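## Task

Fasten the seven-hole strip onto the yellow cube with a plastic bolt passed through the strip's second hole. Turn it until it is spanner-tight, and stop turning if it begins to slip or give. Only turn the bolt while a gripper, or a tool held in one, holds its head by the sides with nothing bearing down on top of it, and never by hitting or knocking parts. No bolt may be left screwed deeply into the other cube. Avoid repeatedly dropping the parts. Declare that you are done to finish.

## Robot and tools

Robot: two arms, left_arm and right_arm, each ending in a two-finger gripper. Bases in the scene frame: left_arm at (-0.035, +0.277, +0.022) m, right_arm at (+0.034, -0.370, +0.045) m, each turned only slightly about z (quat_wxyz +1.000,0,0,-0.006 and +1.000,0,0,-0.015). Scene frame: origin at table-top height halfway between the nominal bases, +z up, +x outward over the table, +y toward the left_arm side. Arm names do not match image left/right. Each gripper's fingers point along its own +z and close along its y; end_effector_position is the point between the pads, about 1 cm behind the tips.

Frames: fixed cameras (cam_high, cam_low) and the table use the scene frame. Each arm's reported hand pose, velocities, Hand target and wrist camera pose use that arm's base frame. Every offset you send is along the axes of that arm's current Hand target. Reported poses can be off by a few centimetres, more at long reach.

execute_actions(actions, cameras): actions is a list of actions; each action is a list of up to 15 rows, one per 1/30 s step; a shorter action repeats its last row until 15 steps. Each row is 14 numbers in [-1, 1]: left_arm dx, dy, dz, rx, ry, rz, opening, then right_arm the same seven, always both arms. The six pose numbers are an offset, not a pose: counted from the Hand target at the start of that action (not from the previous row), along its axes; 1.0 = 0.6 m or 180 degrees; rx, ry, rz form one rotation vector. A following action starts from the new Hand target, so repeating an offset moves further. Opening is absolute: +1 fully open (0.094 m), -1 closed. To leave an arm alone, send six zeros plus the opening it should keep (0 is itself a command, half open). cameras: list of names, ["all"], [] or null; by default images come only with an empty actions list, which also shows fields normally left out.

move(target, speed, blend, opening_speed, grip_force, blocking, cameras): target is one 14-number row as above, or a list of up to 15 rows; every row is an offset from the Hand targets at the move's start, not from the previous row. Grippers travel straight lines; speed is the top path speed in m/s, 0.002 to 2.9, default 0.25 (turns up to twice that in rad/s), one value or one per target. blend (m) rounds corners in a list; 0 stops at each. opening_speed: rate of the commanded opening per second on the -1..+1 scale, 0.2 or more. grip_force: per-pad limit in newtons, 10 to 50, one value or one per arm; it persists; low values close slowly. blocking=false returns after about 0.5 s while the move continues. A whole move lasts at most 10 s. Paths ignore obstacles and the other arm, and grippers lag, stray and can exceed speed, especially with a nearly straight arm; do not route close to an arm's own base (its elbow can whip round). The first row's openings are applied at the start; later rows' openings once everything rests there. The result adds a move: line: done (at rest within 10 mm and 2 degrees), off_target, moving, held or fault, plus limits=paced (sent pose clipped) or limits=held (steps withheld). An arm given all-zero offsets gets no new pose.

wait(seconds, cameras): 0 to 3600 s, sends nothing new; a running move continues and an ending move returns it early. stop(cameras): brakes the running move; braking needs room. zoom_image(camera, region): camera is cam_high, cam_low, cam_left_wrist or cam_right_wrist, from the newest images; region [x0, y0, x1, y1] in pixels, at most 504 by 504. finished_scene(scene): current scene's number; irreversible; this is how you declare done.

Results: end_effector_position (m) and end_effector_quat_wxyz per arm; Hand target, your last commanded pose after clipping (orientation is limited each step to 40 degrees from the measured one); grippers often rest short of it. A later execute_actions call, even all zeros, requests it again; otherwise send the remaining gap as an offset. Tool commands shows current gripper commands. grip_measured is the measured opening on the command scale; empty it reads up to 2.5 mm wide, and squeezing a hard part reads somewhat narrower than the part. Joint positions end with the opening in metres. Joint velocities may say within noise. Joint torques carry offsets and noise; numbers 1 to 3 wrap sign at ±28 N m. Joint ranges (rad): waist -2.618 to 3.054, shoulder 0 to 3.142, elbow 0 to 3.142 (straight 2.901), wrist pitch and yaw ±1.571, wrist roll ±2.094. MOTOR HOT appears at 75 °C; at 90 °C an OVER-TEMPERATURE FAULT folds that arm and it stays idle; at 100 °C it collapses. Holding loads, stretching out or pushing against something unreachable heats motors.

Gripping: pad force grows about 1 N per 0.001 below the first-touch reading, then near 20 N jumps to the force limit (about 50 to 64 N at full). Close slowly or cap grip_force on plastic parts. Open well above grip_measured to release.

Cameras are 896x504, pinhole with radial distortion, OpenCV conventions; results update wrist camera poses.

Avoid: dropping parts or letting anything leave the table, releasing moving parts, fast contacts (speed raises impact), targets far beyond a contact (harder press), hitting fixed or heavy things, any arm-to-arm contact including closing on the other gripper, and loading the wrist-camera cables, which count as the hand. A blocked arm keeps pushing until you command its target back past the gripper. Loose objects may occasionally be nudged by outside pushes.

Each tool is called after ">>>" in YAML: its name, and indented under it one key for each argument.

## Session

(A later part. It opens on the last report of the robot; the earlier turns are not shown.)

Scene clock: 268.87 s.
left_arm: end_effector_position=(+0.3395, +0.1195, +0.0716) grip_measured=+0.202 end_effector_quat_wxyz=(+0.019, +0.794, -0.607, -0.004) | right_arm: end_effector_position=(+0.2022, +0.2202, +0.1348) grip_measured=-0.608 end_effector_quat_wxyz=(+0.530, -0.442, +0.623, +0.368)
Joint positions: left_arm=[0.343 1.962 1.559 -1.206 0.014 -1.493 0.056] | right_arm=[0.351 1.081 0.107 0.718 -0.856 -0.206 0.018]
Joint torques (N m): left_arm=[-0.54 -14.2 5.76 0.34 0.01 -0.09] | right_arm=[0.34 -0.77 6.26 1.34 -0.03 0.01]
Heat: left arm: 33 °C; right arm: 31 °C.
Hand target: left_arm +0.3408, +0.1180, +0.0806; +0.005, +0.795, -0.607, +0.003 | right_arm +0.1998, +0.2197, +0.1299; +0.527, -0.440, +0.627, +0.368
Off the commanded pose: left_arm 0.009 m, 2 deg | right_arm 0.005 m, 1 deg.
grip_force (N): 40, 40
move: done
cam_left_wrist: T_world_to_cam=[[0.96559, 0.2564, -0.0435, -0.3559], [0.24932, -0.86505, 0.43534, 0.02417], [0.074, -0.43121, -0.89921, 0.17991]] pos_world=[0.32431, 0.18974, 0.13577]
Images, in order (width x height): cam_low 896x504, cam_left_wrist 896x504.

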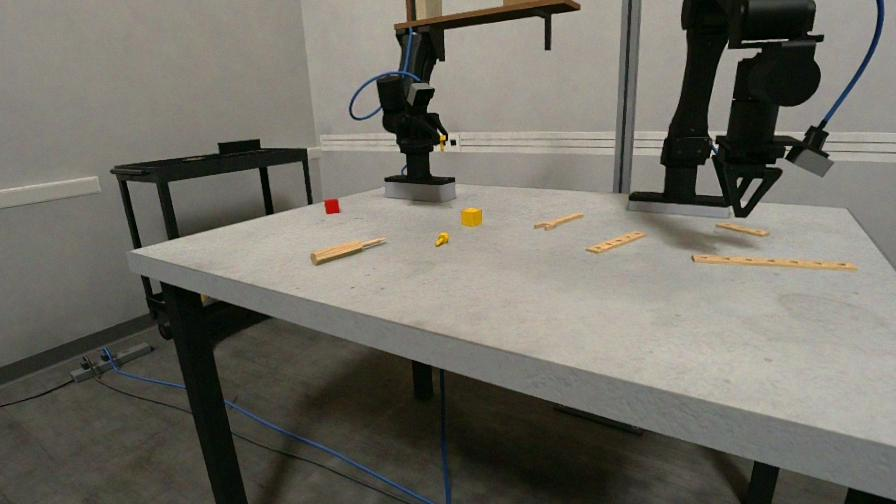

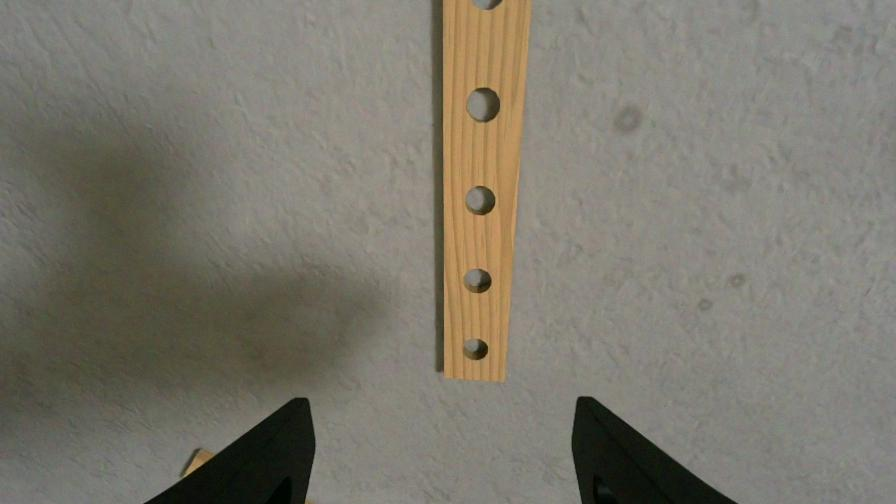

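>>> move:
  target: [0.0135,-0.0128,0.0917,0,0,0,0.0,0,0,0,0,0,0,-0.75]
  speed: 0.15
  cameras: ["cam_left_wrist","cam_low"]

>>> zoom_image:
  camera: "cam_low"
  region: [670, 140, 880, 290]

Scene clock: 280.37 s.
left_arm: end_effector_position=(+0.3500, +0.1126, +0.0286) grip_measured=+0.002 end_effector_quat_wxyz=(+0.005, +0.794, -0.608, +0.005) | right_arm: end_effector_position=(+0.2022, +0.2202, +0.1348) grip_measured=-0.608 end_effector_quat_wxyz=(+0.530, -0.442, +0.623, +0.368)
Joint positions: left_arm=[0.315 1.998 1.436 -1.012 0.014 -1.519 0.047] | right_arm=[0.351 1.081 0.107 0.718 -0.856 -0.206 0.018]
Joint torques (N m): left_arm=[-0.25 -10.55 5.96 0.35 0 -0.08] | right_arm=[0.34 -0.79 6.27 1.33 -0.03 0.01]
Heat: left arm: 33 °C; right arm: 32 °C.
Hand target: left_arm +0.3503, +0.1116, +0.0257; +0.005, +0.795, -0.607, +0.003 | right_arm +0.1998, +0.2197, +0.1299; +0.527, -0.440, +0.627, +0.368
Off the commanded pose: left_arm 0.003 m, 0 deg | right_arm 0.005 m, 1 deg.
grip_force (N): 40, 40
move: done
cam_left_wrist: T_world_to_cam=[[0.96672, 0.25566, -0.0096, -0.36737], [0.23438, -0.86997, 0.43384, 0.04012], [0.10257, -0.42165, -0.90094, 0.12642]] pos_world=[0.33278, 0.18213, 0.09296]
Images, in order (width x height): cam_low 896x504, cam_left_wrist 896x504.

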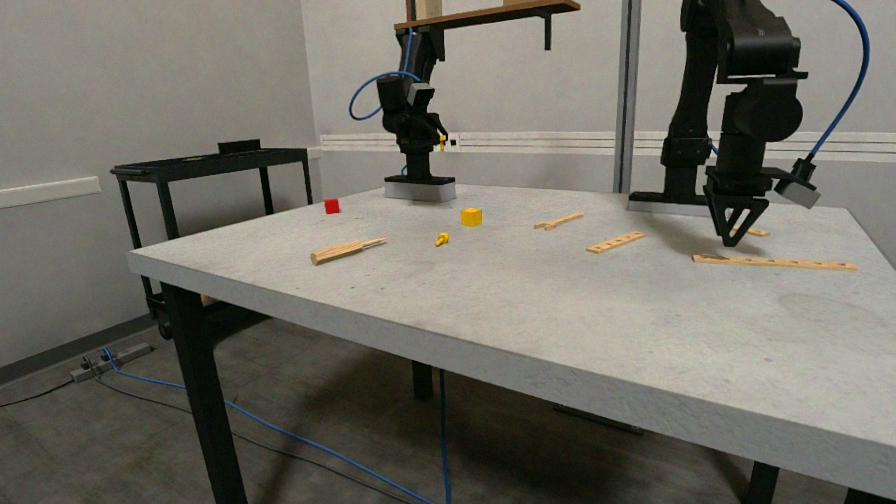

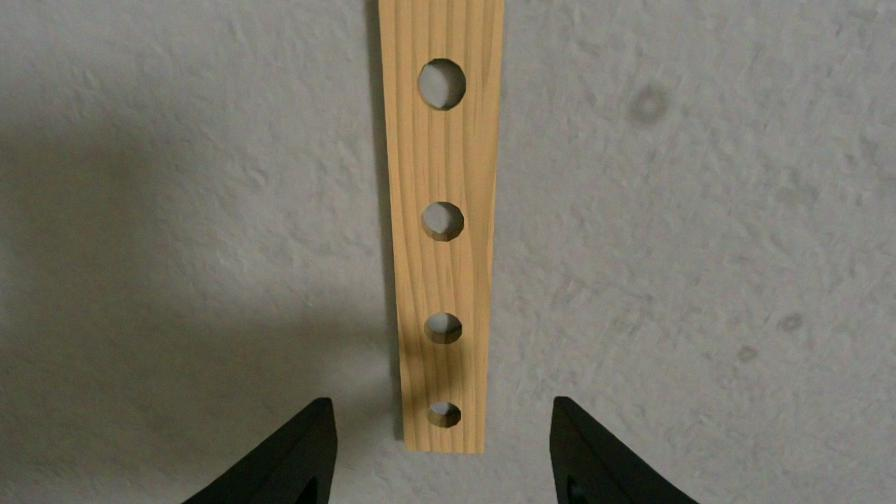

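Scaled by 2.400.

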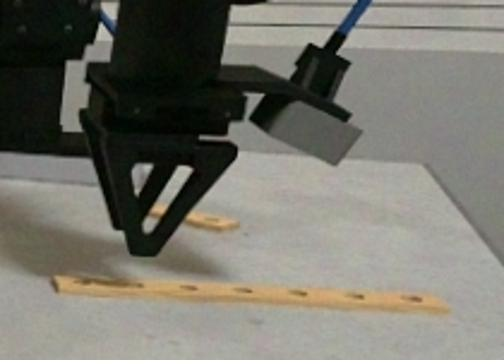

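>>> move:
  target: [-0.002,0,0.0427,0,0,0,-0.2,0,0,0,0,0,0,-0.75]
  speed: 0.06
  cameras: ["cam_left_wrist","cam_low"]

>>> zoom_image:
  camera: "cam_low"
  region: [670, 140, 880, 290]

Scene clock: 284.87 s.
left_arm: end_effector_position=(+0.3509, +0.1128, +0.0044) grip_measured=-0.198 end_effector_quat_wxyz=(+0.004, +0.794, -0.608, +0.006) | right_arm: end_effector_position=(+0.2022, +0.2202, +0.1348) grip_measured=-0.608 end_effector_quat_wxyz=(+0.530, -0.442, +0.623, +0.368)
Joint positions: left_arm=[0.315 2.03 1.381 -0.921 0.014 -1.519 0.038] | right_arm=[0.351 1.081 0.107 0.718 -0.856 -0.206 0.018]
Joint torques (N m): left_arm=[-0.1 -10.63 5.59 0.43 0 -0.06] | right_arm=[0.34 -0.77 6.27 1.33 -0.03 0.01]
Heat: left arm: 32 °C; right arm: 32 °C.
Hand target: left_arm +0.3500, +0.1125, +0.0001; +0.005, +0.795, -0.607, +0.003 | right_arm +0.1998, +0.2197, +0.1299; +0.527, -0.440, +0.627, +0.368
Off the commanded pose: left_arm 0.004 m, 0 deg | right_arm 0.005 m, 1 deg.
grip_force (N): 40, 40
move: done
cam_left_wrist: T_world_to_cam=[[0.96667, 0.25595, -0.00545, -0.36865], [0.23292, -0.87046, 0.43364, 0.05117], [0.10625, -0.42046, -0.90107, 0.10328]] pos_world=[0.33347, 0.18232, 0.06886]
Images, in order (width x height): cam_low 896x504, cam_left_wrist 896x504.

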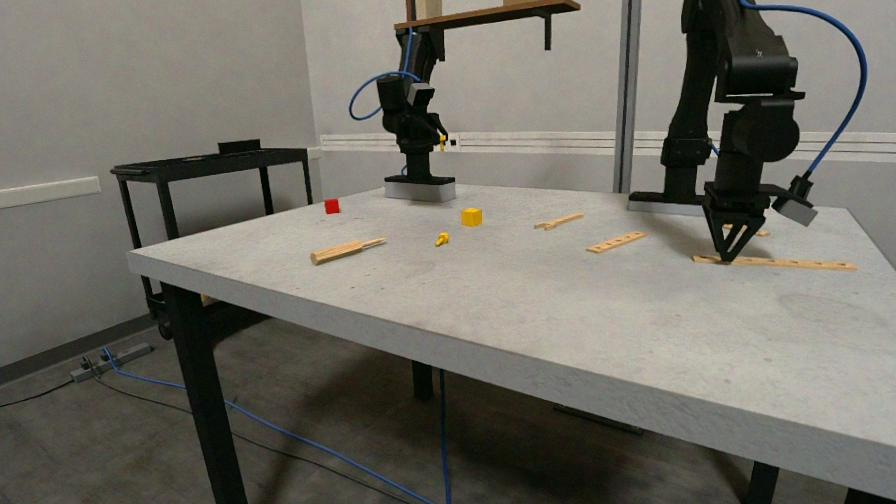

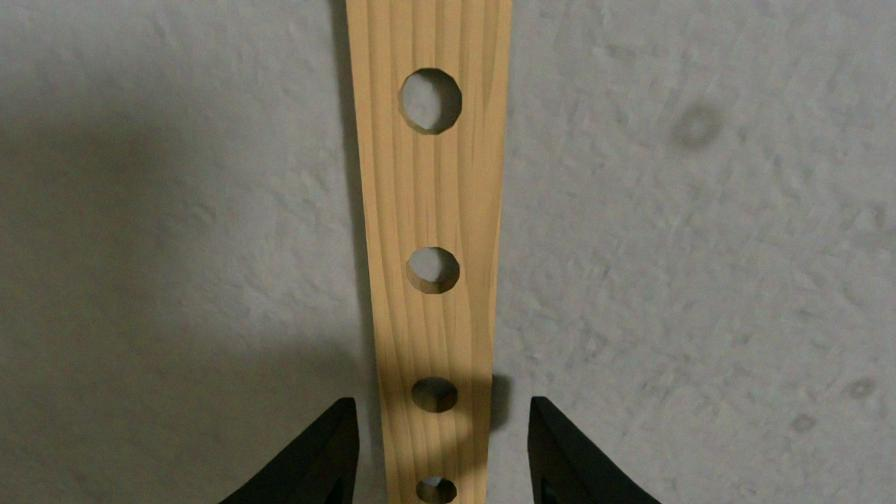

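Scaled by 2.400.

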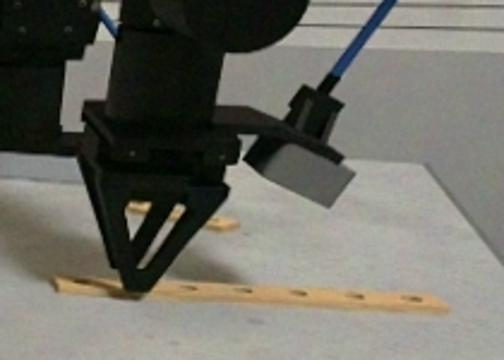

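>>> move:
  target: [0,0.002,0.0045,0,0,0,-0.3,0,0,0,0,0,0,-0.75]
  speed: 0.05
  cameras: ["cam_left_wrist","cam_low"]

>>> zoom_image:
  camera: "cam_low"
  region: [670, 190, 800, 290]

Scene clock: 288.53 s.
left_arm: end_effector_position=(+0.3504, +0.1127, +0.0021) grip_measured=-0.298 end_effector_quat_wxyz=(+0.003, +0.794, -0.608, +0.007) | right_arm: end_effector_position=(+0.2022, +0.2202, +0.1348) grip_measured=-0.608 end_effector_quat_wxyz=(+0.530, -0.442, +0.623, +0.368)
Joint positions: left_arm=[0.315 2.03 1.371 -0.909 0.014 -1.519 0.033] | right_arm=[0.351 1.081 0.107 0.718 -0.856 -0.206 0.018]
Joint torques (N m): left_arm=[-0.1 -10.5 5.52 0.45 -0.01 -0.06] | right_arm=[0.34 -0.8 6.27 1.33 -0.03 0]
Heat: left arm: 32 °C; right arm: 32 °C.
Hand target: left_arm +0.3488, +0.1121, -0.0027; +0.005, +0.795, -0.607, +0.003 | right_arm +0.1998, +0.2197, +0.1299; +0.527, -0.440, +0.627, +0.368
Off the commanded pose: left_arm 0.005 m, 1 deg | right_arm 0.005 m, 1 deg.
grip_force (N): 40, 40
move: done
cam_left_wrist: T_world_to_cam=[[0.96666, 0.25604, -0.00351, -0.36817], [0.2322, -0.87071, 0.43353, 0.05243], [0.10794, -0.41989, -0.90113, 0.10052]] pos_world=[0.33287, 0.18213, 0.06656]
Images, in order (width x height): cam_low 896x504, cam_left_wrist 896x504.

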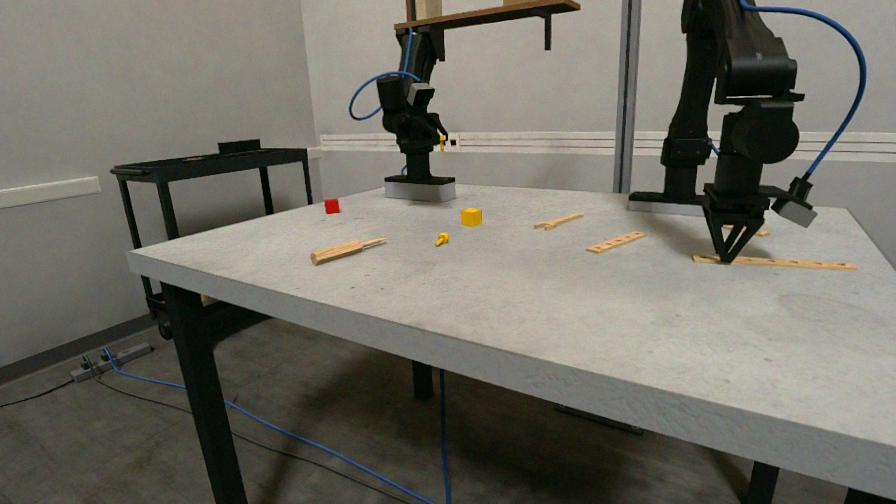

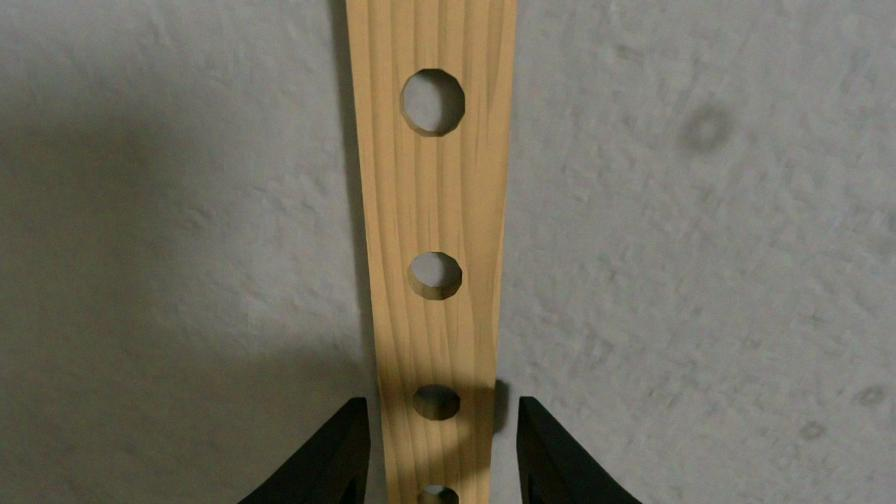

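Scaled by 3.877.

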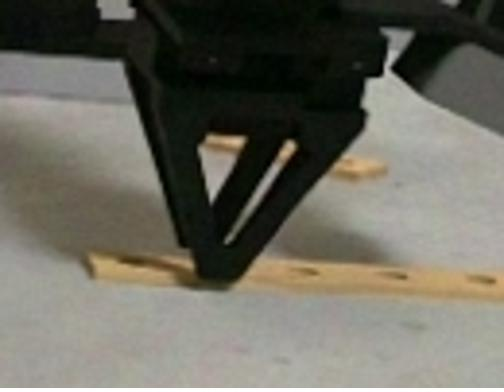

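>>> move:
  target: [0,0,0,0,0,0,-0.6,0,0,0,0,0,0,-0.75]
  opening_speed: 0.3
  cameras: ["cam_left_wrist"]

Scene clock: 291.50 s.
left_arm: end_effector_position=(+0.3505, +0.1127, +0.0021) grip_measured=-0.598 end_effector_quat_wxyz=(+0.003, +0.794, -0.608, +0.007) | right_arm: end_effector_position=(+0.2022, +0.2202, +0.1348) grip_measured=-0.608 end_effector_quat_wxyz=(+0.530, -0.442, +0.623, +0.368)
Joint positions: left_arm=[0.315 2.03 1.371 -0.909 0.014 -1.519 0.019] | right_arm=[0.351 1.081 0.107 0.718 -0.856 -0.206 0.018]
Joint torques (N m): left_arm=[-0.06 -10.51 5.49 0.42 -0.01 -0.07] | right_arm=[0.34 -0.79 6.28 1.34 -0.04 0.02]
Heat: left arm: 32 °C; right arm: 32 °C.
Hand target: left_arm +0.3488, +0.1121, -0.0027; +0.005, +0.795, -0.607, +0.003 | right_arm +0.1998, +0.2197, +0.1299; +0.527, -0.440, +0.627, +0.368
Off the commanded pose: left_arm 0.005 m, 1 deg | right_arm 0.005 m, 1 deg.
grip_force (N): 40, 40
move: done
cam_left_wrist: T_world_to_cam=[[0.96668, 0.25598, -0.00314, -0.36819], [0.23199, -0.87079, 0.43347, 0.05252], [0.10823, -0.41976, -0.90116, 0.10041]] pos_world=[0.33287, 0.18212, 0.06656]

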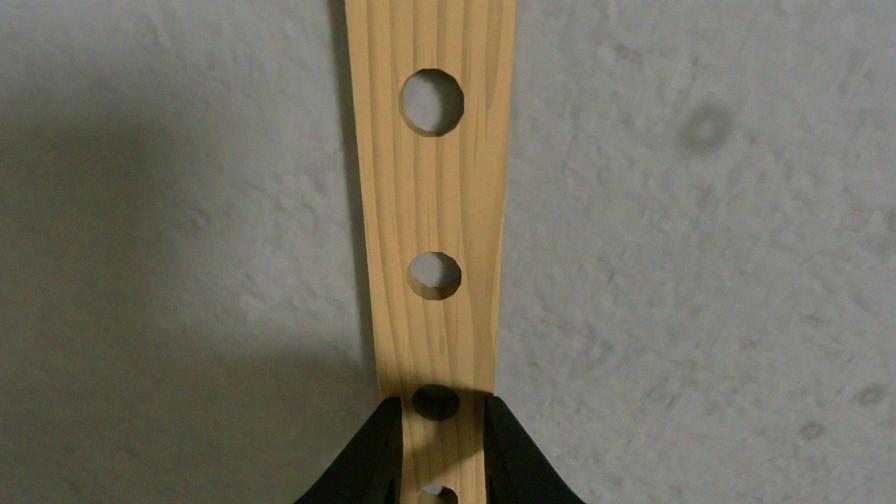

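>>> move:
  target:
    - [0,0,0,0,0,0,-0.2,0,0,0,0,0,0,-0.75]
    - [0,0.002,0.006,0,0,0,-0.3,0,0,0,0,0,0,-0.75]
  speed: 0.05
  cameras: ["cam_left_wrist"]

Scene clock: 295.70 s.
left_arm: end_effector_position=(+0.3494, +0.1124, -0.0010) grip_measured=-0.298 end_effector_quat_wxyz=(+0.002, +0.794, -0.608, +0.007) | right_arm: end_effector_position=(+0.2022, +0.2202, +0.1348) grip_measured=-0.608 end_effector_quat_wxyz=(+0.530, -0.442, +0.623, +0.368)
Joint positions: left_arm=[0.315 2.03 1.358 -0.894 0.014 -1.519 0.033] | right_arm=[0.351 1.081 0.107 0.718 -0.856 -0.206 0.018]
Joint torques (N m): left_arm=[-0.14 -10.28 5.46 0.42 0 -0.05] | right_arm=[0.34 -0.79 6.27 1.34 -0.04 0.01]
Heat: left arm: 32 °C; right arm: 33 °C.
Hand target: left_arm +0.3476, +0.1118, -0.0063; +0.005, +0.795, -0.607, +0.003 | right_arm +0.1998, +0.2197, +0.1299; +0.527, -0.440, +0.627, +0.368
Off the commanded pose: left_arm 0.006 m, 1 deg | right_arm 0.005 m, 1 deg.
grip_force (N): 40, 40
move: done
cam_left_wrist: T_world_to_cam=[[0.96666, 0.25604, -0.00202, -0.36711], [0.23158, -0.87091, 0.43345, 0.05393], [0.10922, -0.41946, -0.90118, 0.09718]] pos_world=[0.33177, 0.18172, 0.06346]

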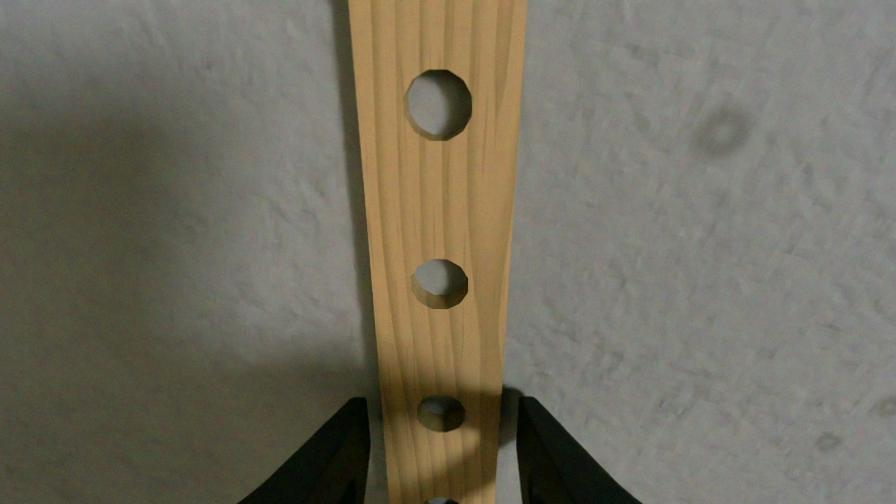

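>>> move:
  target: [0,0,0,0,0,0,-0.6,0,0,0,0,0,0,-0.75]
  opening_speed: 0.3
  cameras: ["cam_left_wrist"]

Scene clock: 298.60 s.
left_arm: end_effector_position=(+0.3494, +0.1124, -0.0010) grip_measured=-0.495 end_effector_quat_wxyz=(+0.002, +0.794, -0.608, +0.007) | right_arm: end_effector_position=(+0.2022, +0.2202, +0.1348) grip_measured=-0.608 end_effector_quat_wxyz=(+0.530, -0.442, +0.623, +0.368)
Joint positions: left_arm=[0.315 2.03 1.358 -0.894 0.014 -1.519 0.024] | right_arm=[0.351 1.081 0.107 0.718 -0.856 -0.206 0.018]
Joint torques (N m): left_arm=[-0.12 -10.3 5.46 0.42 -0.02 -0.06] | right_arm=[0.34 -0.77 6.27 1.34 -0.03 0.01]
Heat: left arm: 32 °C; right arm: 33 °C.
Hand target: left_arm +0.3476, +0.1118, -0.0063; +0.005, +0.795, -0.607, +0.003 | right_arm +0.1998, +0.2197, +0.1299; +0.527, -0.440, +0.627, +0.368
Off the commanded pose: left_arm 0.006 m, 1 deg | right_arm 0.005 m, 1 deg.
grip_force (N): 40, 40
move: done
cam_left_wrist: T_world_to_cam=[[0.96666, 0.25604, -0.00202, -0.36711], [0.23158, -0.87091, 0.43345, 0.05393], [0.10922, -0.41946, -0.90118, 0.09718]] pos_world=[0.33177, 0.18172, 0.06346]

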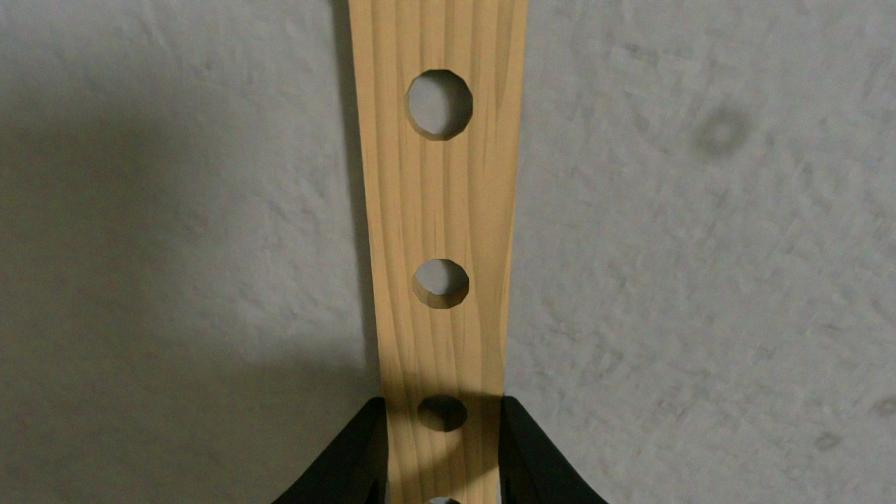

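>>> move:
  target:
    - [0,0,0,0,0,0,-0.3,0,0,0,0,0,0,-0.75]
    - [0,0,0.003,0,0,0,-0.3,0,0,0,0,0,0,-0.75]
  speed: 0.05

>>> move:
  target: [0,0,0,0,0,0,-0.65,0,0,0,0,0,0,-0.75]
  opening_speed: 0.3
  grip_force: 45
  cameras: ["cam_left_wrist"]

Scene clock: 303.23 s.
left_arm: end_effector_position=(+0.3508, +0.1128, -0.0010) grip_measured=-0.302 end_effector_quat_wxyz=(+0.000, +0.794, -0.608, +0.009) | right_arm: end_effector_position=(+0.2022, +0.2202, +0.1348) grip_measured=-0.608 end_effector_quat_wxyz=(+0.530, -0.442, +0.623, +0.368)
Joint positions: left_arm=[0.315 2.03 1.358 -0.888 0.014 -1.519 0.033] | right_arm=[0.351 1.081 0.107 0.718 -0.856 -0.206 0.018]
Joint torques (N m): left_arm=[-0.06 -10.14 5.2 0.46 -0.02 -0.07] | right_arm=[0.34 -0.77 6.27 1.34 -0.03 0.01]
Heat: left arm: 32 °C; right arm: 33 °C.
Hand target: left_arm +0.3476, +0.1118, -0.0081; +0.005, +0.795, -0.607, +0.003 | right_arm +0.1998, +0.2197, +0.1299; +0.527, -0.440, +0.627, +0.368
Off the commanded pose: left_arm 0.008 m, 1 deg | right_arm 0.005 m, 1 deg.
grip_force (N): 40, 40
move: done

Scene clock: 304.60 s.
left_arm: end_effector_position=(+0.3509, +0.1128, -0.0010) grip_measured=-0.499 end_effector_quat_wxyz=(+0.000, +0.794, -0.608, +0.009) | right_arm: end_effector_position=(+0.2022, +0.2202, +0.1348) grip_measured=-0.613 end_effector_quat_wxyz=(+0.530, -0.442, +0.623, +0.368)
Joint positions: left_arm=[0.315 2.03 1.358 -0.888 0.014 -1.519 0.024] | right_arm=[0.351 1.081 0.107 0.718 -0.856 -0.206 0.018]
Joint torques (N m): left_arm=[-0.13 -10.06 5.18 0.44 0 -0.05] | right_arm=[0.35 -0.79 6.27 1.34 -0.03 0.01]
Heat: left arm: 32 °C; right arm: 33 °C.
Hand target: left_arm +0.3476, +0.1117, -0.0081; +0.005, +0.795, -0.607, +0.003 | right_arm +0.1998, +0.2197, +0.1299; +0.527, -0.440, +0.627, +0.368
Off the commanded pose: left_arm 0.008 m, 1 deg | right_arm 0.005 m, 1 deg.
grip_force (N): 45, 45
move: done
cam_left_wrist: T_world_to_cam=[[0.96667, 0.25599, 0.00413, -0.36865], [0.229, -0.87174, 0.43316, 0.05505], [0.11449, -0.41778, -0.90131, 0.09518]] pos_world=[0.33286, 0.18212, 0.06346]

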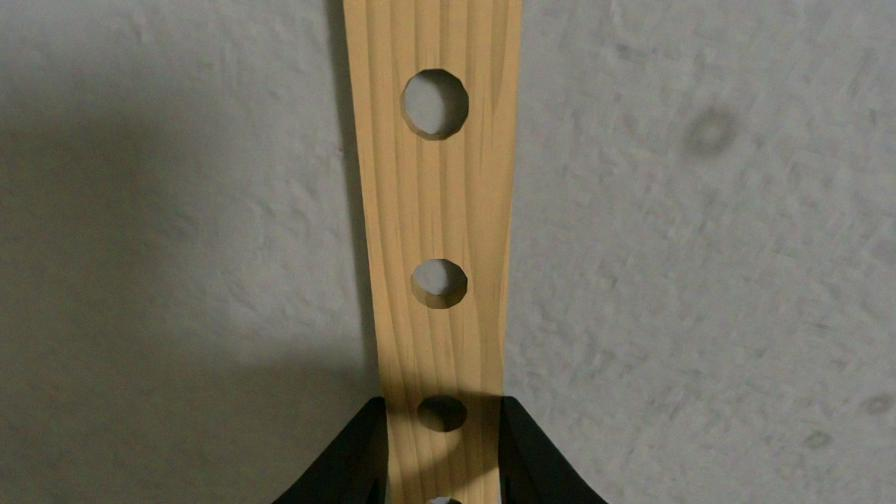

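>>> move:
  target: [0,0,-0.18,0,0,0,-0.65,0,0,0,0,0,0,-0.75]
  speed: 0.12
  cameras: ["cam_left_wrist","cam_low","cam_high"]

Scene clock: 309.30 s.
left_arm: end_effector_position=(+0.3453, +0.1110, +0.0846) grip_measured=-0.499 end_effector_quat_wxyz=(+0.019, +0.794, -0.608, -0.005) | right_arm: end_effector_position=(+0.2022, +0.2202, +0.1348) grip_measured=-0.613 end_effector_quat_wxyz=(+0.530, -0.442, +0.623, +0.368)
Joint positions: left_arm=[0.315 1.965 1.616 -1.259 0.014 -1.519 0.024] | right_arm=[0.351 1.081 0.107 0.718 -0.856 -0.206 0.018]
Joint torques (N m): left_arm=[0.13 -13.67 8.76 0.04 0 -0.05] | right_arm=[0.34 -0.79 6.26 1.33 -0.03 0.02]
Heat: left arm: 32 °C; right arm: 33 °C.
Hand target: left_arm +0.3477, +0.1130, +0.1000; +0.005, +0.795, -0.607, +0.003 | right_arm +0.1998, +0.2197, +0.1299; +0.527, -0.440, +0.627, +0.368
Off the commanded pose: left_arm 0.016 m, 2 deg | right_arm 0.005 m, 1 deg.
grip_force (N): 45, 45
move: off_target (left_arm)
cam_left_wrist: T_world_to_cam=[[0.96578, 0.25569, -0.04355, -0.35868], [0.24871, -0.86532, 0.43516, 0.00999], [0.07359, -0.4311, -0.8993, 0.18763]] pos_world=[0.33011, 0.18124, 0.14877]
Images, in order (width x height): cam_high 896x504, cam_low 896x504, cam_left_wrist 896x504.

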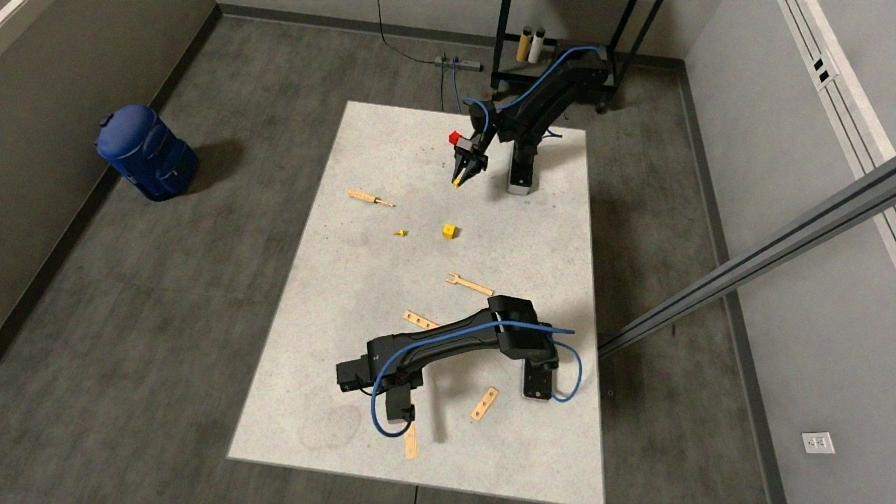

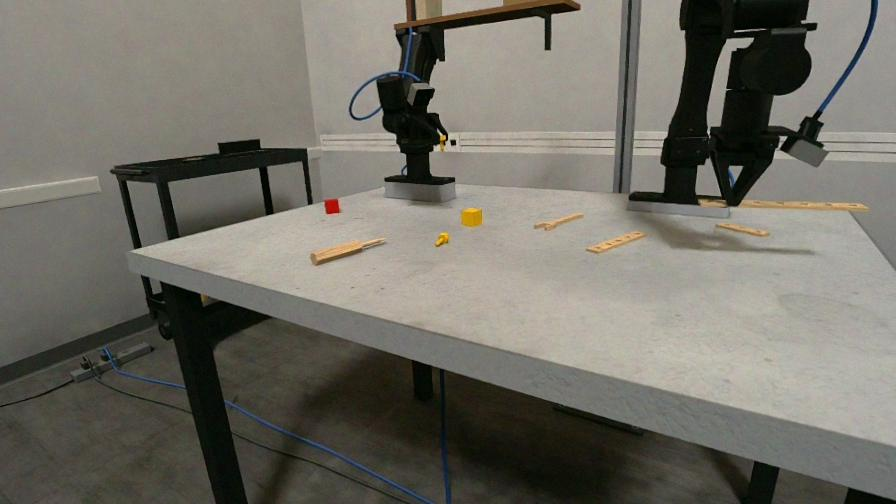

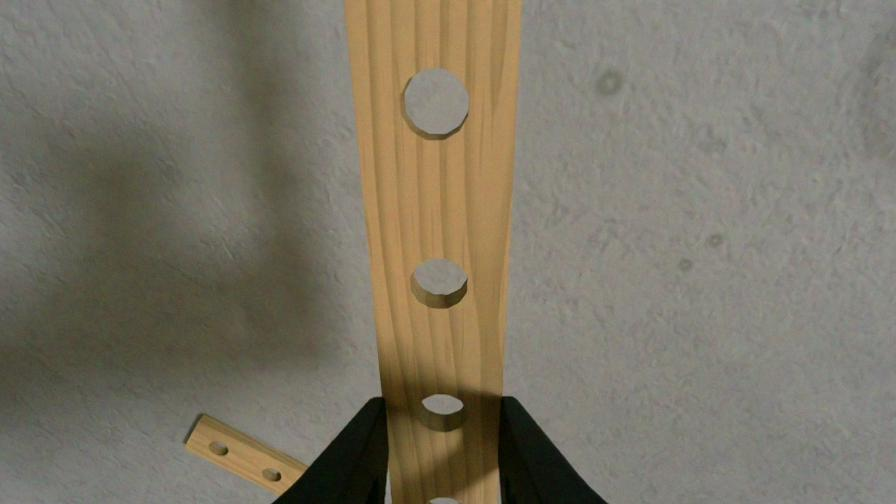

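>>> move:
  target:
    - [0,0,0.16,0,0,0,-0.65,0,0,0,0,0,0,-0.75]
    - [0,0,0.176,0,0,0,-0.65,0,0,0,0,0,0,-0.75]
  speed: [0.12,0.04]

Scene clock: 336.60 s.
left_arm: end_effector_position=(+0.3491, +0.1122, -0.0006) grip_measured=-0.499 end_effector_quat_wxyz=(+0.003, +0.794, -0.608, +0.007) | right_arm: end_effector_position=(+0.2022, +0.2202, +0.1348) grip_measured=-0.613 end_effector_quat_wxyz=(+0.530, -0.442, +0.623, +0.368)
Joint positions: left_arm=[0.315 2.03 1.359 -0.897 0.014 -1.519 0.024] | right_arm=[0.351 1.081 0.107 0.718 -0.856 -0.206 0.018]
Joint torques (N m): left_arm=[-0.16 -10.26 5.44 0.42 -0.01 -0.04] | right_arm=[0.34 -0.77 6.27 1.34 -0.03 0.01]
Heat: left arm: 33 °C; right arm: 34 °C.
Hand target: left_arm +0.3476, +0.1118, -0.0056; +0.005, +0.795, -0.607, +0.003 | right_arm +0.1998, +0.2197, +0.1299; +0.527, -0.440, +0.627, +0.368
Off the commanded pose: left_arm 0.005 m, 1 deg | right_arm 0.005 m, 1 deg.
grip_force (N): 45, 45
move: done

>>> move:
  target:
    - [0,0,0,0,0,0,-0.1,0,0,0,0,0,0,-0.75]
    - [0,0,-0.109,0,0,0,-0.1,0,0,0,0,0,0,-0.75]
    - [0.02,0,-0.109,0,0,0.5,-0.1,0,0,0,0,0,0,-0.75]
    - [0.047,0.002,-0.109,0,0,0.985,-0.1,0,0,0,0,0,0,-0.75]
  speed: [0.05,0.15,0.5,0.5]
  blend: [0,0.01,0.02,0]
  cameras: ["cam_left_wrist","cam_low"]

Scene clock: 345.07 s.
left_arm: end_effector_position=(+0.3500, +0.0870, +0.0479) grip_measured=-0.102 end_effector_quat_wxyz=(-0.010, +0.583, +0.813, -0.013) | right_arm: end_effector_position=(+0.2022, +0.2202, +0.1348) grip_measured=-0.613 end_effector_quat_wxyz=(+0.530, -0.442, +0.623, +0.368)
Joint positions: left_arm=[0.242 1.978 1.487 -1.112 0.003 1.487 0.042] | right_arm=[0.351 1.081 0.107 0.718 -0.856 -0.206 0.018]
Joint torques (N m): left_arm=[-0.25 -13.48 7.73 0.13 0.11 0.1] | right_arm=[0.35 -0.79 6.27 1.34 -0.03 0.01]
Heat: left arm: 32 °C; right arm: 34 °C.
Hand target: left_arm +0.3539, +0.0851, +0.0600; +0.003, +0.588, +0.809, -0.005 | right_arm +0.1998, +0.2197, +0.1299; +0.527, -0.440, +0.627, +0.368
Off the commanded pose: left_arm 0.013 m, 2 deg | right_arm 0.005 m, 1 deg.
grip_force (N): 45, 45
move: off_target (left_arm)
cam_left_wrist: T_world_to_cam=[[-0.94837, -0.31616, 0.02517, 0.3577], [-0.27687, 0.864, 0.42054, 0.03818], [-0.1547, 0.39186, -0.90693, 0.15261]] pos_world=[0.37342, 0.0203, 0.11335]
Images, in order (width x height): cam_low 896x504, cam_left_wrist 896x504.

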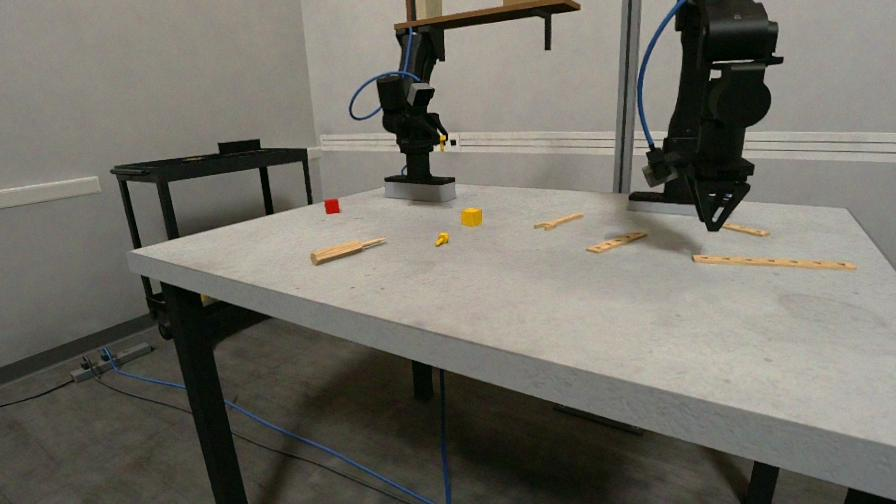

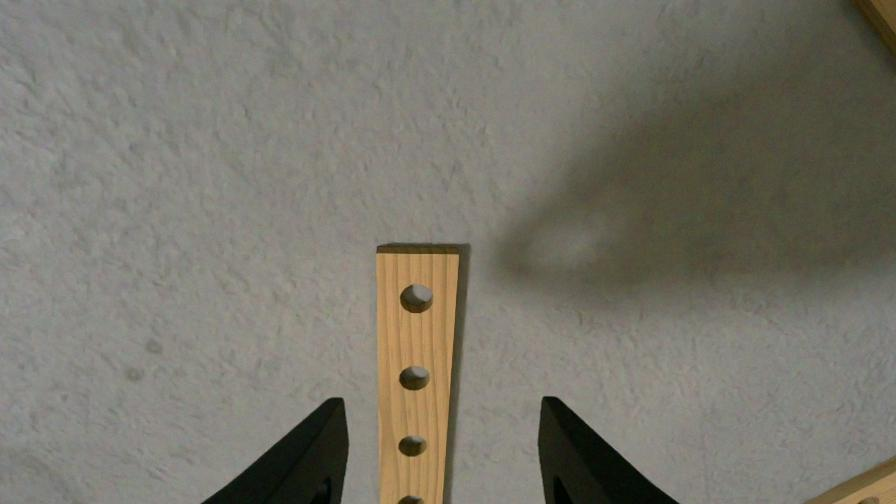

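>>> move:
  target:
    - [-0.003,0.0125,0.05,0,0,0.0194,-0.1,0,0,0,0,0,0,-0.75]
    - [-0.003,0.0125,0.1,0,0,0.0194,-0.2,0,0,0,0,0,0,-0.75]
  speed: [0.15,0.06]
  cameras: ["cam_left_wrist"]

Scene clock: 355.03 s.
left_arm: end_effector_position=(+0.3622, +0.0889, +0.0048) grip_measured=-0.198 end_effector_quat_wxyz=(+0.002, +0.607, +0.795, +0.001) | right_arm: end_effector_position=(+0.2022, +0.2202, +0.1348) grip_measured=-0.613 end_effector_quat_wxyz=(+0.530, -0.442, +0.623, +0.368)
Joint positions: left_arm=[0.239 2.042 1.401 -0.925 0.003 1.543 0.038] | right_arm=[0.351 1.081 0.107 0.718 -0.856 -0.206 0.018]
Joint torques (N m): left_arm=[-0.47 -10.69 5.7 0.42 0.12 0.04] | right_arm=[0.32 -0.77 6.27 1.34 -0.03 0.01]
Heat: left arm: 32 °C; right arm: 34 °C.
Hand target: left_arm +0.3616, +0.0849, +0.0001; +0.003, +0.612, +0.791, -0.005 | right_arm +0.1998, +0.2197, +0.1299; +0.527, -0.440, +0.627, +0.368
Off the commanded pose: left_arm 0.006 m, 1 deg | right_arm 0.005 m, 1 deg.
grip_force (N): 45, 45
move: done
cam_left_wrist: T_world_to_cam=[[-0.96586, -0.2588, -0.0115, 0.37238], [-0.23974, 0.87616, 0.41818, 0.0435], [-0.09815, 0.40667, -0.90829, 0.09288]] pos_world=[0.37922, 0.02049, 0.07046]

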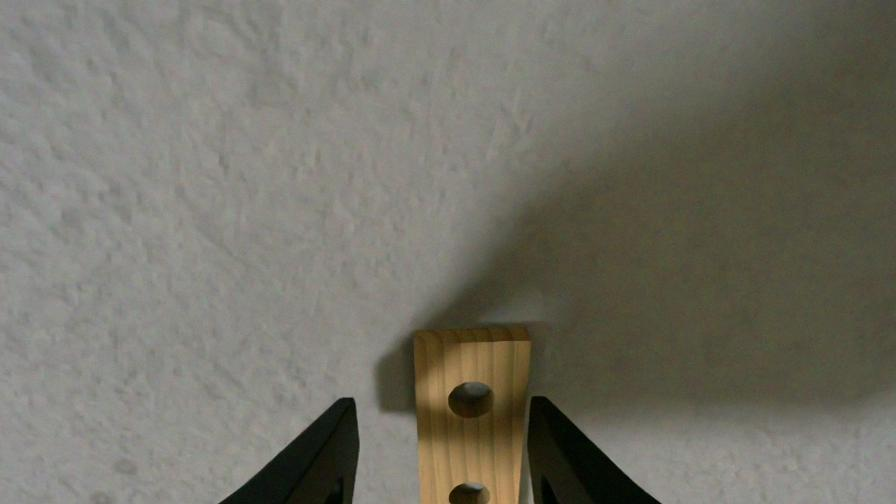

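>>> move:
  target: [0,-0.0105,-0.005,0,0,0,0,0,0,0,0,0,0,-0.75]
  speed: 0.06
  cameras: ["cam_left_wrist"]

Scene clock: 361.67 s.
left_arm: end_effector_position=(+0.3542, +0.0869, -0.0013) grip_measured=-0.002 end_effector_quat_wxyz=(-0.005, +0.607, +0.795, -0.008) | right_arm: end_effector_position=(+0.2022, +0.2202, +0.1348) grip_measured=-0.613 end_effector_quat_wxyz=(+0.530, -0.442, +0.623, +0.368)
Joint positions: left_arm=[0.239 2.042 1.374 -0.921 0.003 1.544 0.047] | right_arm=[0.351 1.081 0.107 0.718 -0.856 -0.206 0.018]
Joint torques (N m): left_arm=[-0.58 -12.97 5.67 0.32 0.1 0.06] | right_arm=[0.34 -0.77 6.28 1.33 -0.03 0.01]
Heat: left arm: 32 °C; right arm: 35 °C.
Hand target: left_arm +0.3555, +0.0834, +0.0031; +0.003, +0.612, +0.791, -0.005 | right_arm +0.1998, +0.2197, +0.1299; +0.527, -0.440, +0.627, +0.368
Off the commanded pose: left_arm 0.006 m, 1 deg | right_arm 0.005 m, 1 deg.
grip_force (N): 45, 45
move: done
cam_left_wrist: T_world_to_cam=[[-0.96596, -0.25846, 0.01059, 0.36404], [-0.23044, 0.87841, 0.41868, 0.04244], [-0.11751, 0.40199, -0.90807, 0.09457]] pos_world=[0.37254, 0.0188, 0.06425]

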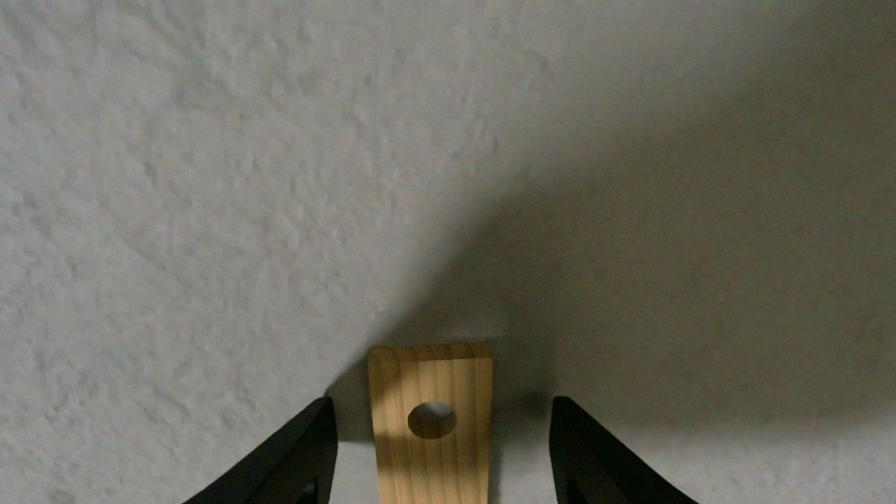

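>>> move:
  target: [0,0,0,0,0,0,-0.65,0,0,0,0,0,0,-0.75]
  opening_speed: 0.3
  cameras: ["cam_left_wrist"]

Scene clock: 365.73 s.
left_arm: end_effector_position=(+0.3542, +0.0869, -0.0013) grip_measured=-0.499 end_effector_quat_wxyz=(-0.005, +0.607, +0.795, -0.008) | right_arm: end_effector_position=(+0.2022, +0.2202, +0.1349) grip_measured=-0.613 end_effector_quat_wxyz=(+0.531, -0.442, +0.623, +0.368)
Joint positions: left_arm=[0.239 2.042 1.374 -0.921 0.003 1.544 0.024] | right_arm=[0.351 1.081 0.107 0.718 -0.856 -0.206 0.018]
Joint torques (N m): left_arm=[-0.53 -12.94 5.48 0.32 0.12 0.06] | right_arm=[0.34 -0.8 6.27 1.33 -0.03 0.01]
Heat: left arm: 32 °C; right arm: 35 °C.
Hand target: left_arm +0.3555, +0.0834, +0.0031; +0.003, +0.612, +0.791, -0.005 | right_arm +0.1998, +0.2197, +0.1300; +0.527, -0.440, +0.627, +0.368
Off the commanded pose: left_arm 0.006 m, 1 deg | right_arm 0.006 m, 1 deg.
grip_force (N): 45, 45
move: done
cam_left_wrist: T_world_to_cam=[[-0.96596, -0.25846, 0.01059, 0.36404], [-0.23044, 0.87841, 0.41868, 0.04244], [-0.11751, 0.40199, -0.90807, 0.09457]] pos_world=[0.37254, 0.0188, 0.06425]

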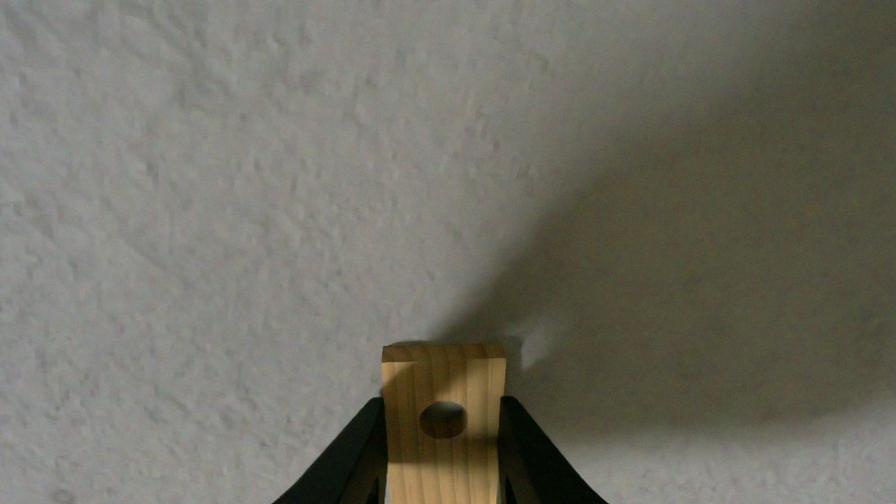

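>>> move:
  target:
    - [0,0,-0.1667,0,0,0,-0.65,-0.0967,-0.003,-0.124,0,0.139,0,-0.75]
    - [-0.1405,-0.0127,-0.1667,0,0,-0.4167,-0.65,-0.0967,-0.003,-0.124,0,0.139,0,-0.75]
    - [-0.4872,-0.1603,-0.1667,0,0,-0.812,-0.65,-0.0967,-0.003,-0.124,0,0.139,0,-0.75]
  speed: 0.2
  blend: [0.01,0.03,0]
  cameras: ["all"]

Scene clock: 385.70 s.
left_arm: end_effector_position=(+0.3341, -0.2217, +0.1042) grip_measured=-0.500 end_effector_quat_wxyz=(-0.005, -0.575, +0.818, -0.007) | right_arm: end_effector_position=(+0.1763, +0.1601, +0.1881) grip_measured=-0.613 end_effector_quat_wxyz=(+0.367, -0.505, +0.733, +0.270)
Joint positions: left_arm=[-0.582 2.07 1.848 -1.338 0.015 -1.807 0.024] | right_arm=[0.16 0.834 0.746 -0.902 -0.797 -0.798 0.018]
Joint torques (N m): left_arm=[-0.02 -11.1 9.33 0.12 -0.01 -0.11] | right_arm=[-0.53 0.31 11.99 0.74 -0.39 -0.1]
Heat: left arm: 32 °C; right arm: 34 °C.
Hand target: left_arm +0.3358, -0.2224, +0.1068; -0.004, -0.578, +0.816, -0.004 | right_arm +0.1798, +0.1597, +0.1999; +0.378, -0.509, +0.727, +0.264
Off the commanded pose: left_arm 0.003 m, 1 deg | right_arm 0.012 m, 2 deg.
grip_force (N): 45, 45
move: off_target (right_arm)
cam_left_wrist: T_world_to_cam=[[0.93939, -0.34286, -0.00115, -0.39026], [-0.30812, -0.84568, 0.43577, -0.09342], [-0.15038, -0.409, -0.90006, 0.14244]] pos_world=[0.35924, -0.15455, 0.16846]
cam_right_wrist: T_world_to_cam=[[0.94673, -0.31908, -0.04339, -0.10524], [-0.2959, -0.80889, -0.50807, 0.31556], [0.12702, 0.49385, -0.86022, 0.1452]] pos_world=[0.17456, 0.14997, 0.28066]

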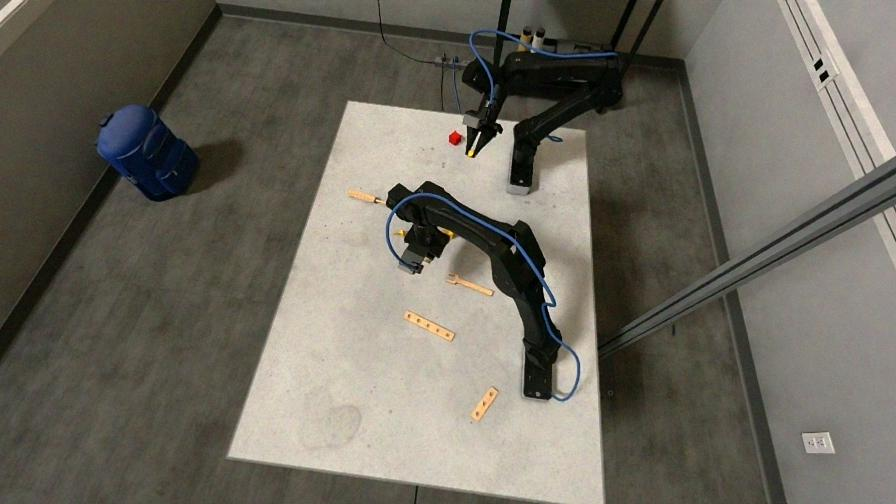

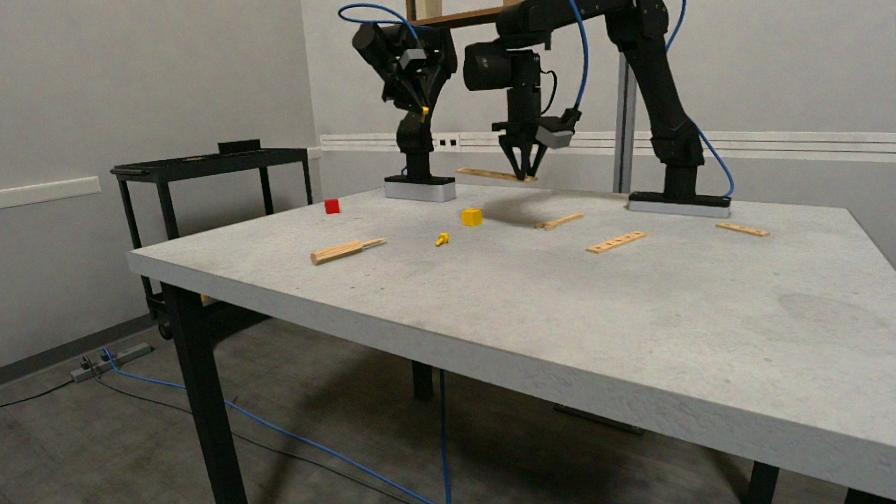

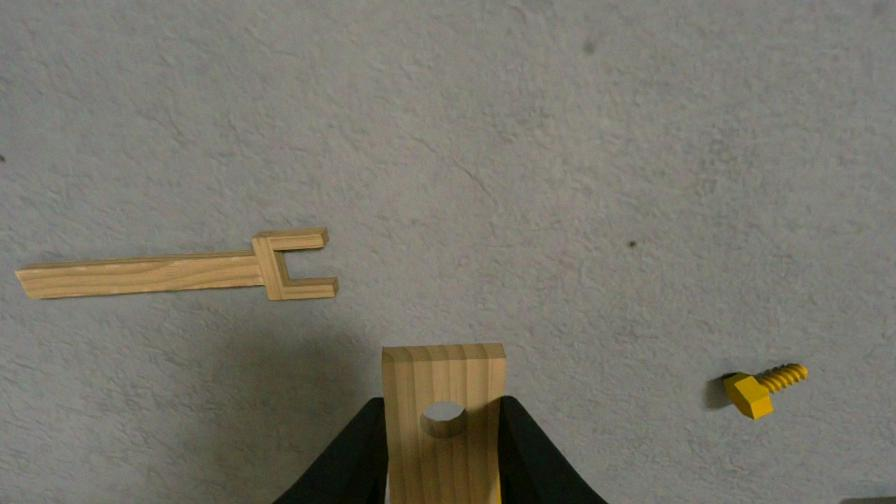

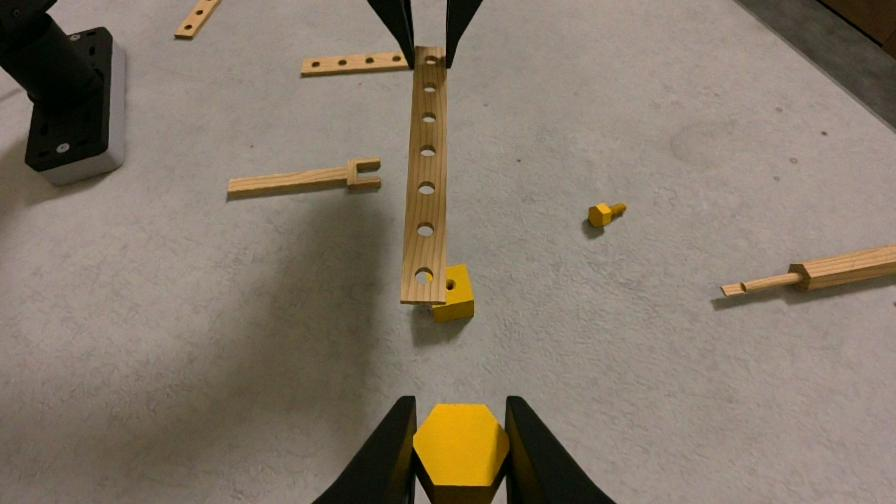

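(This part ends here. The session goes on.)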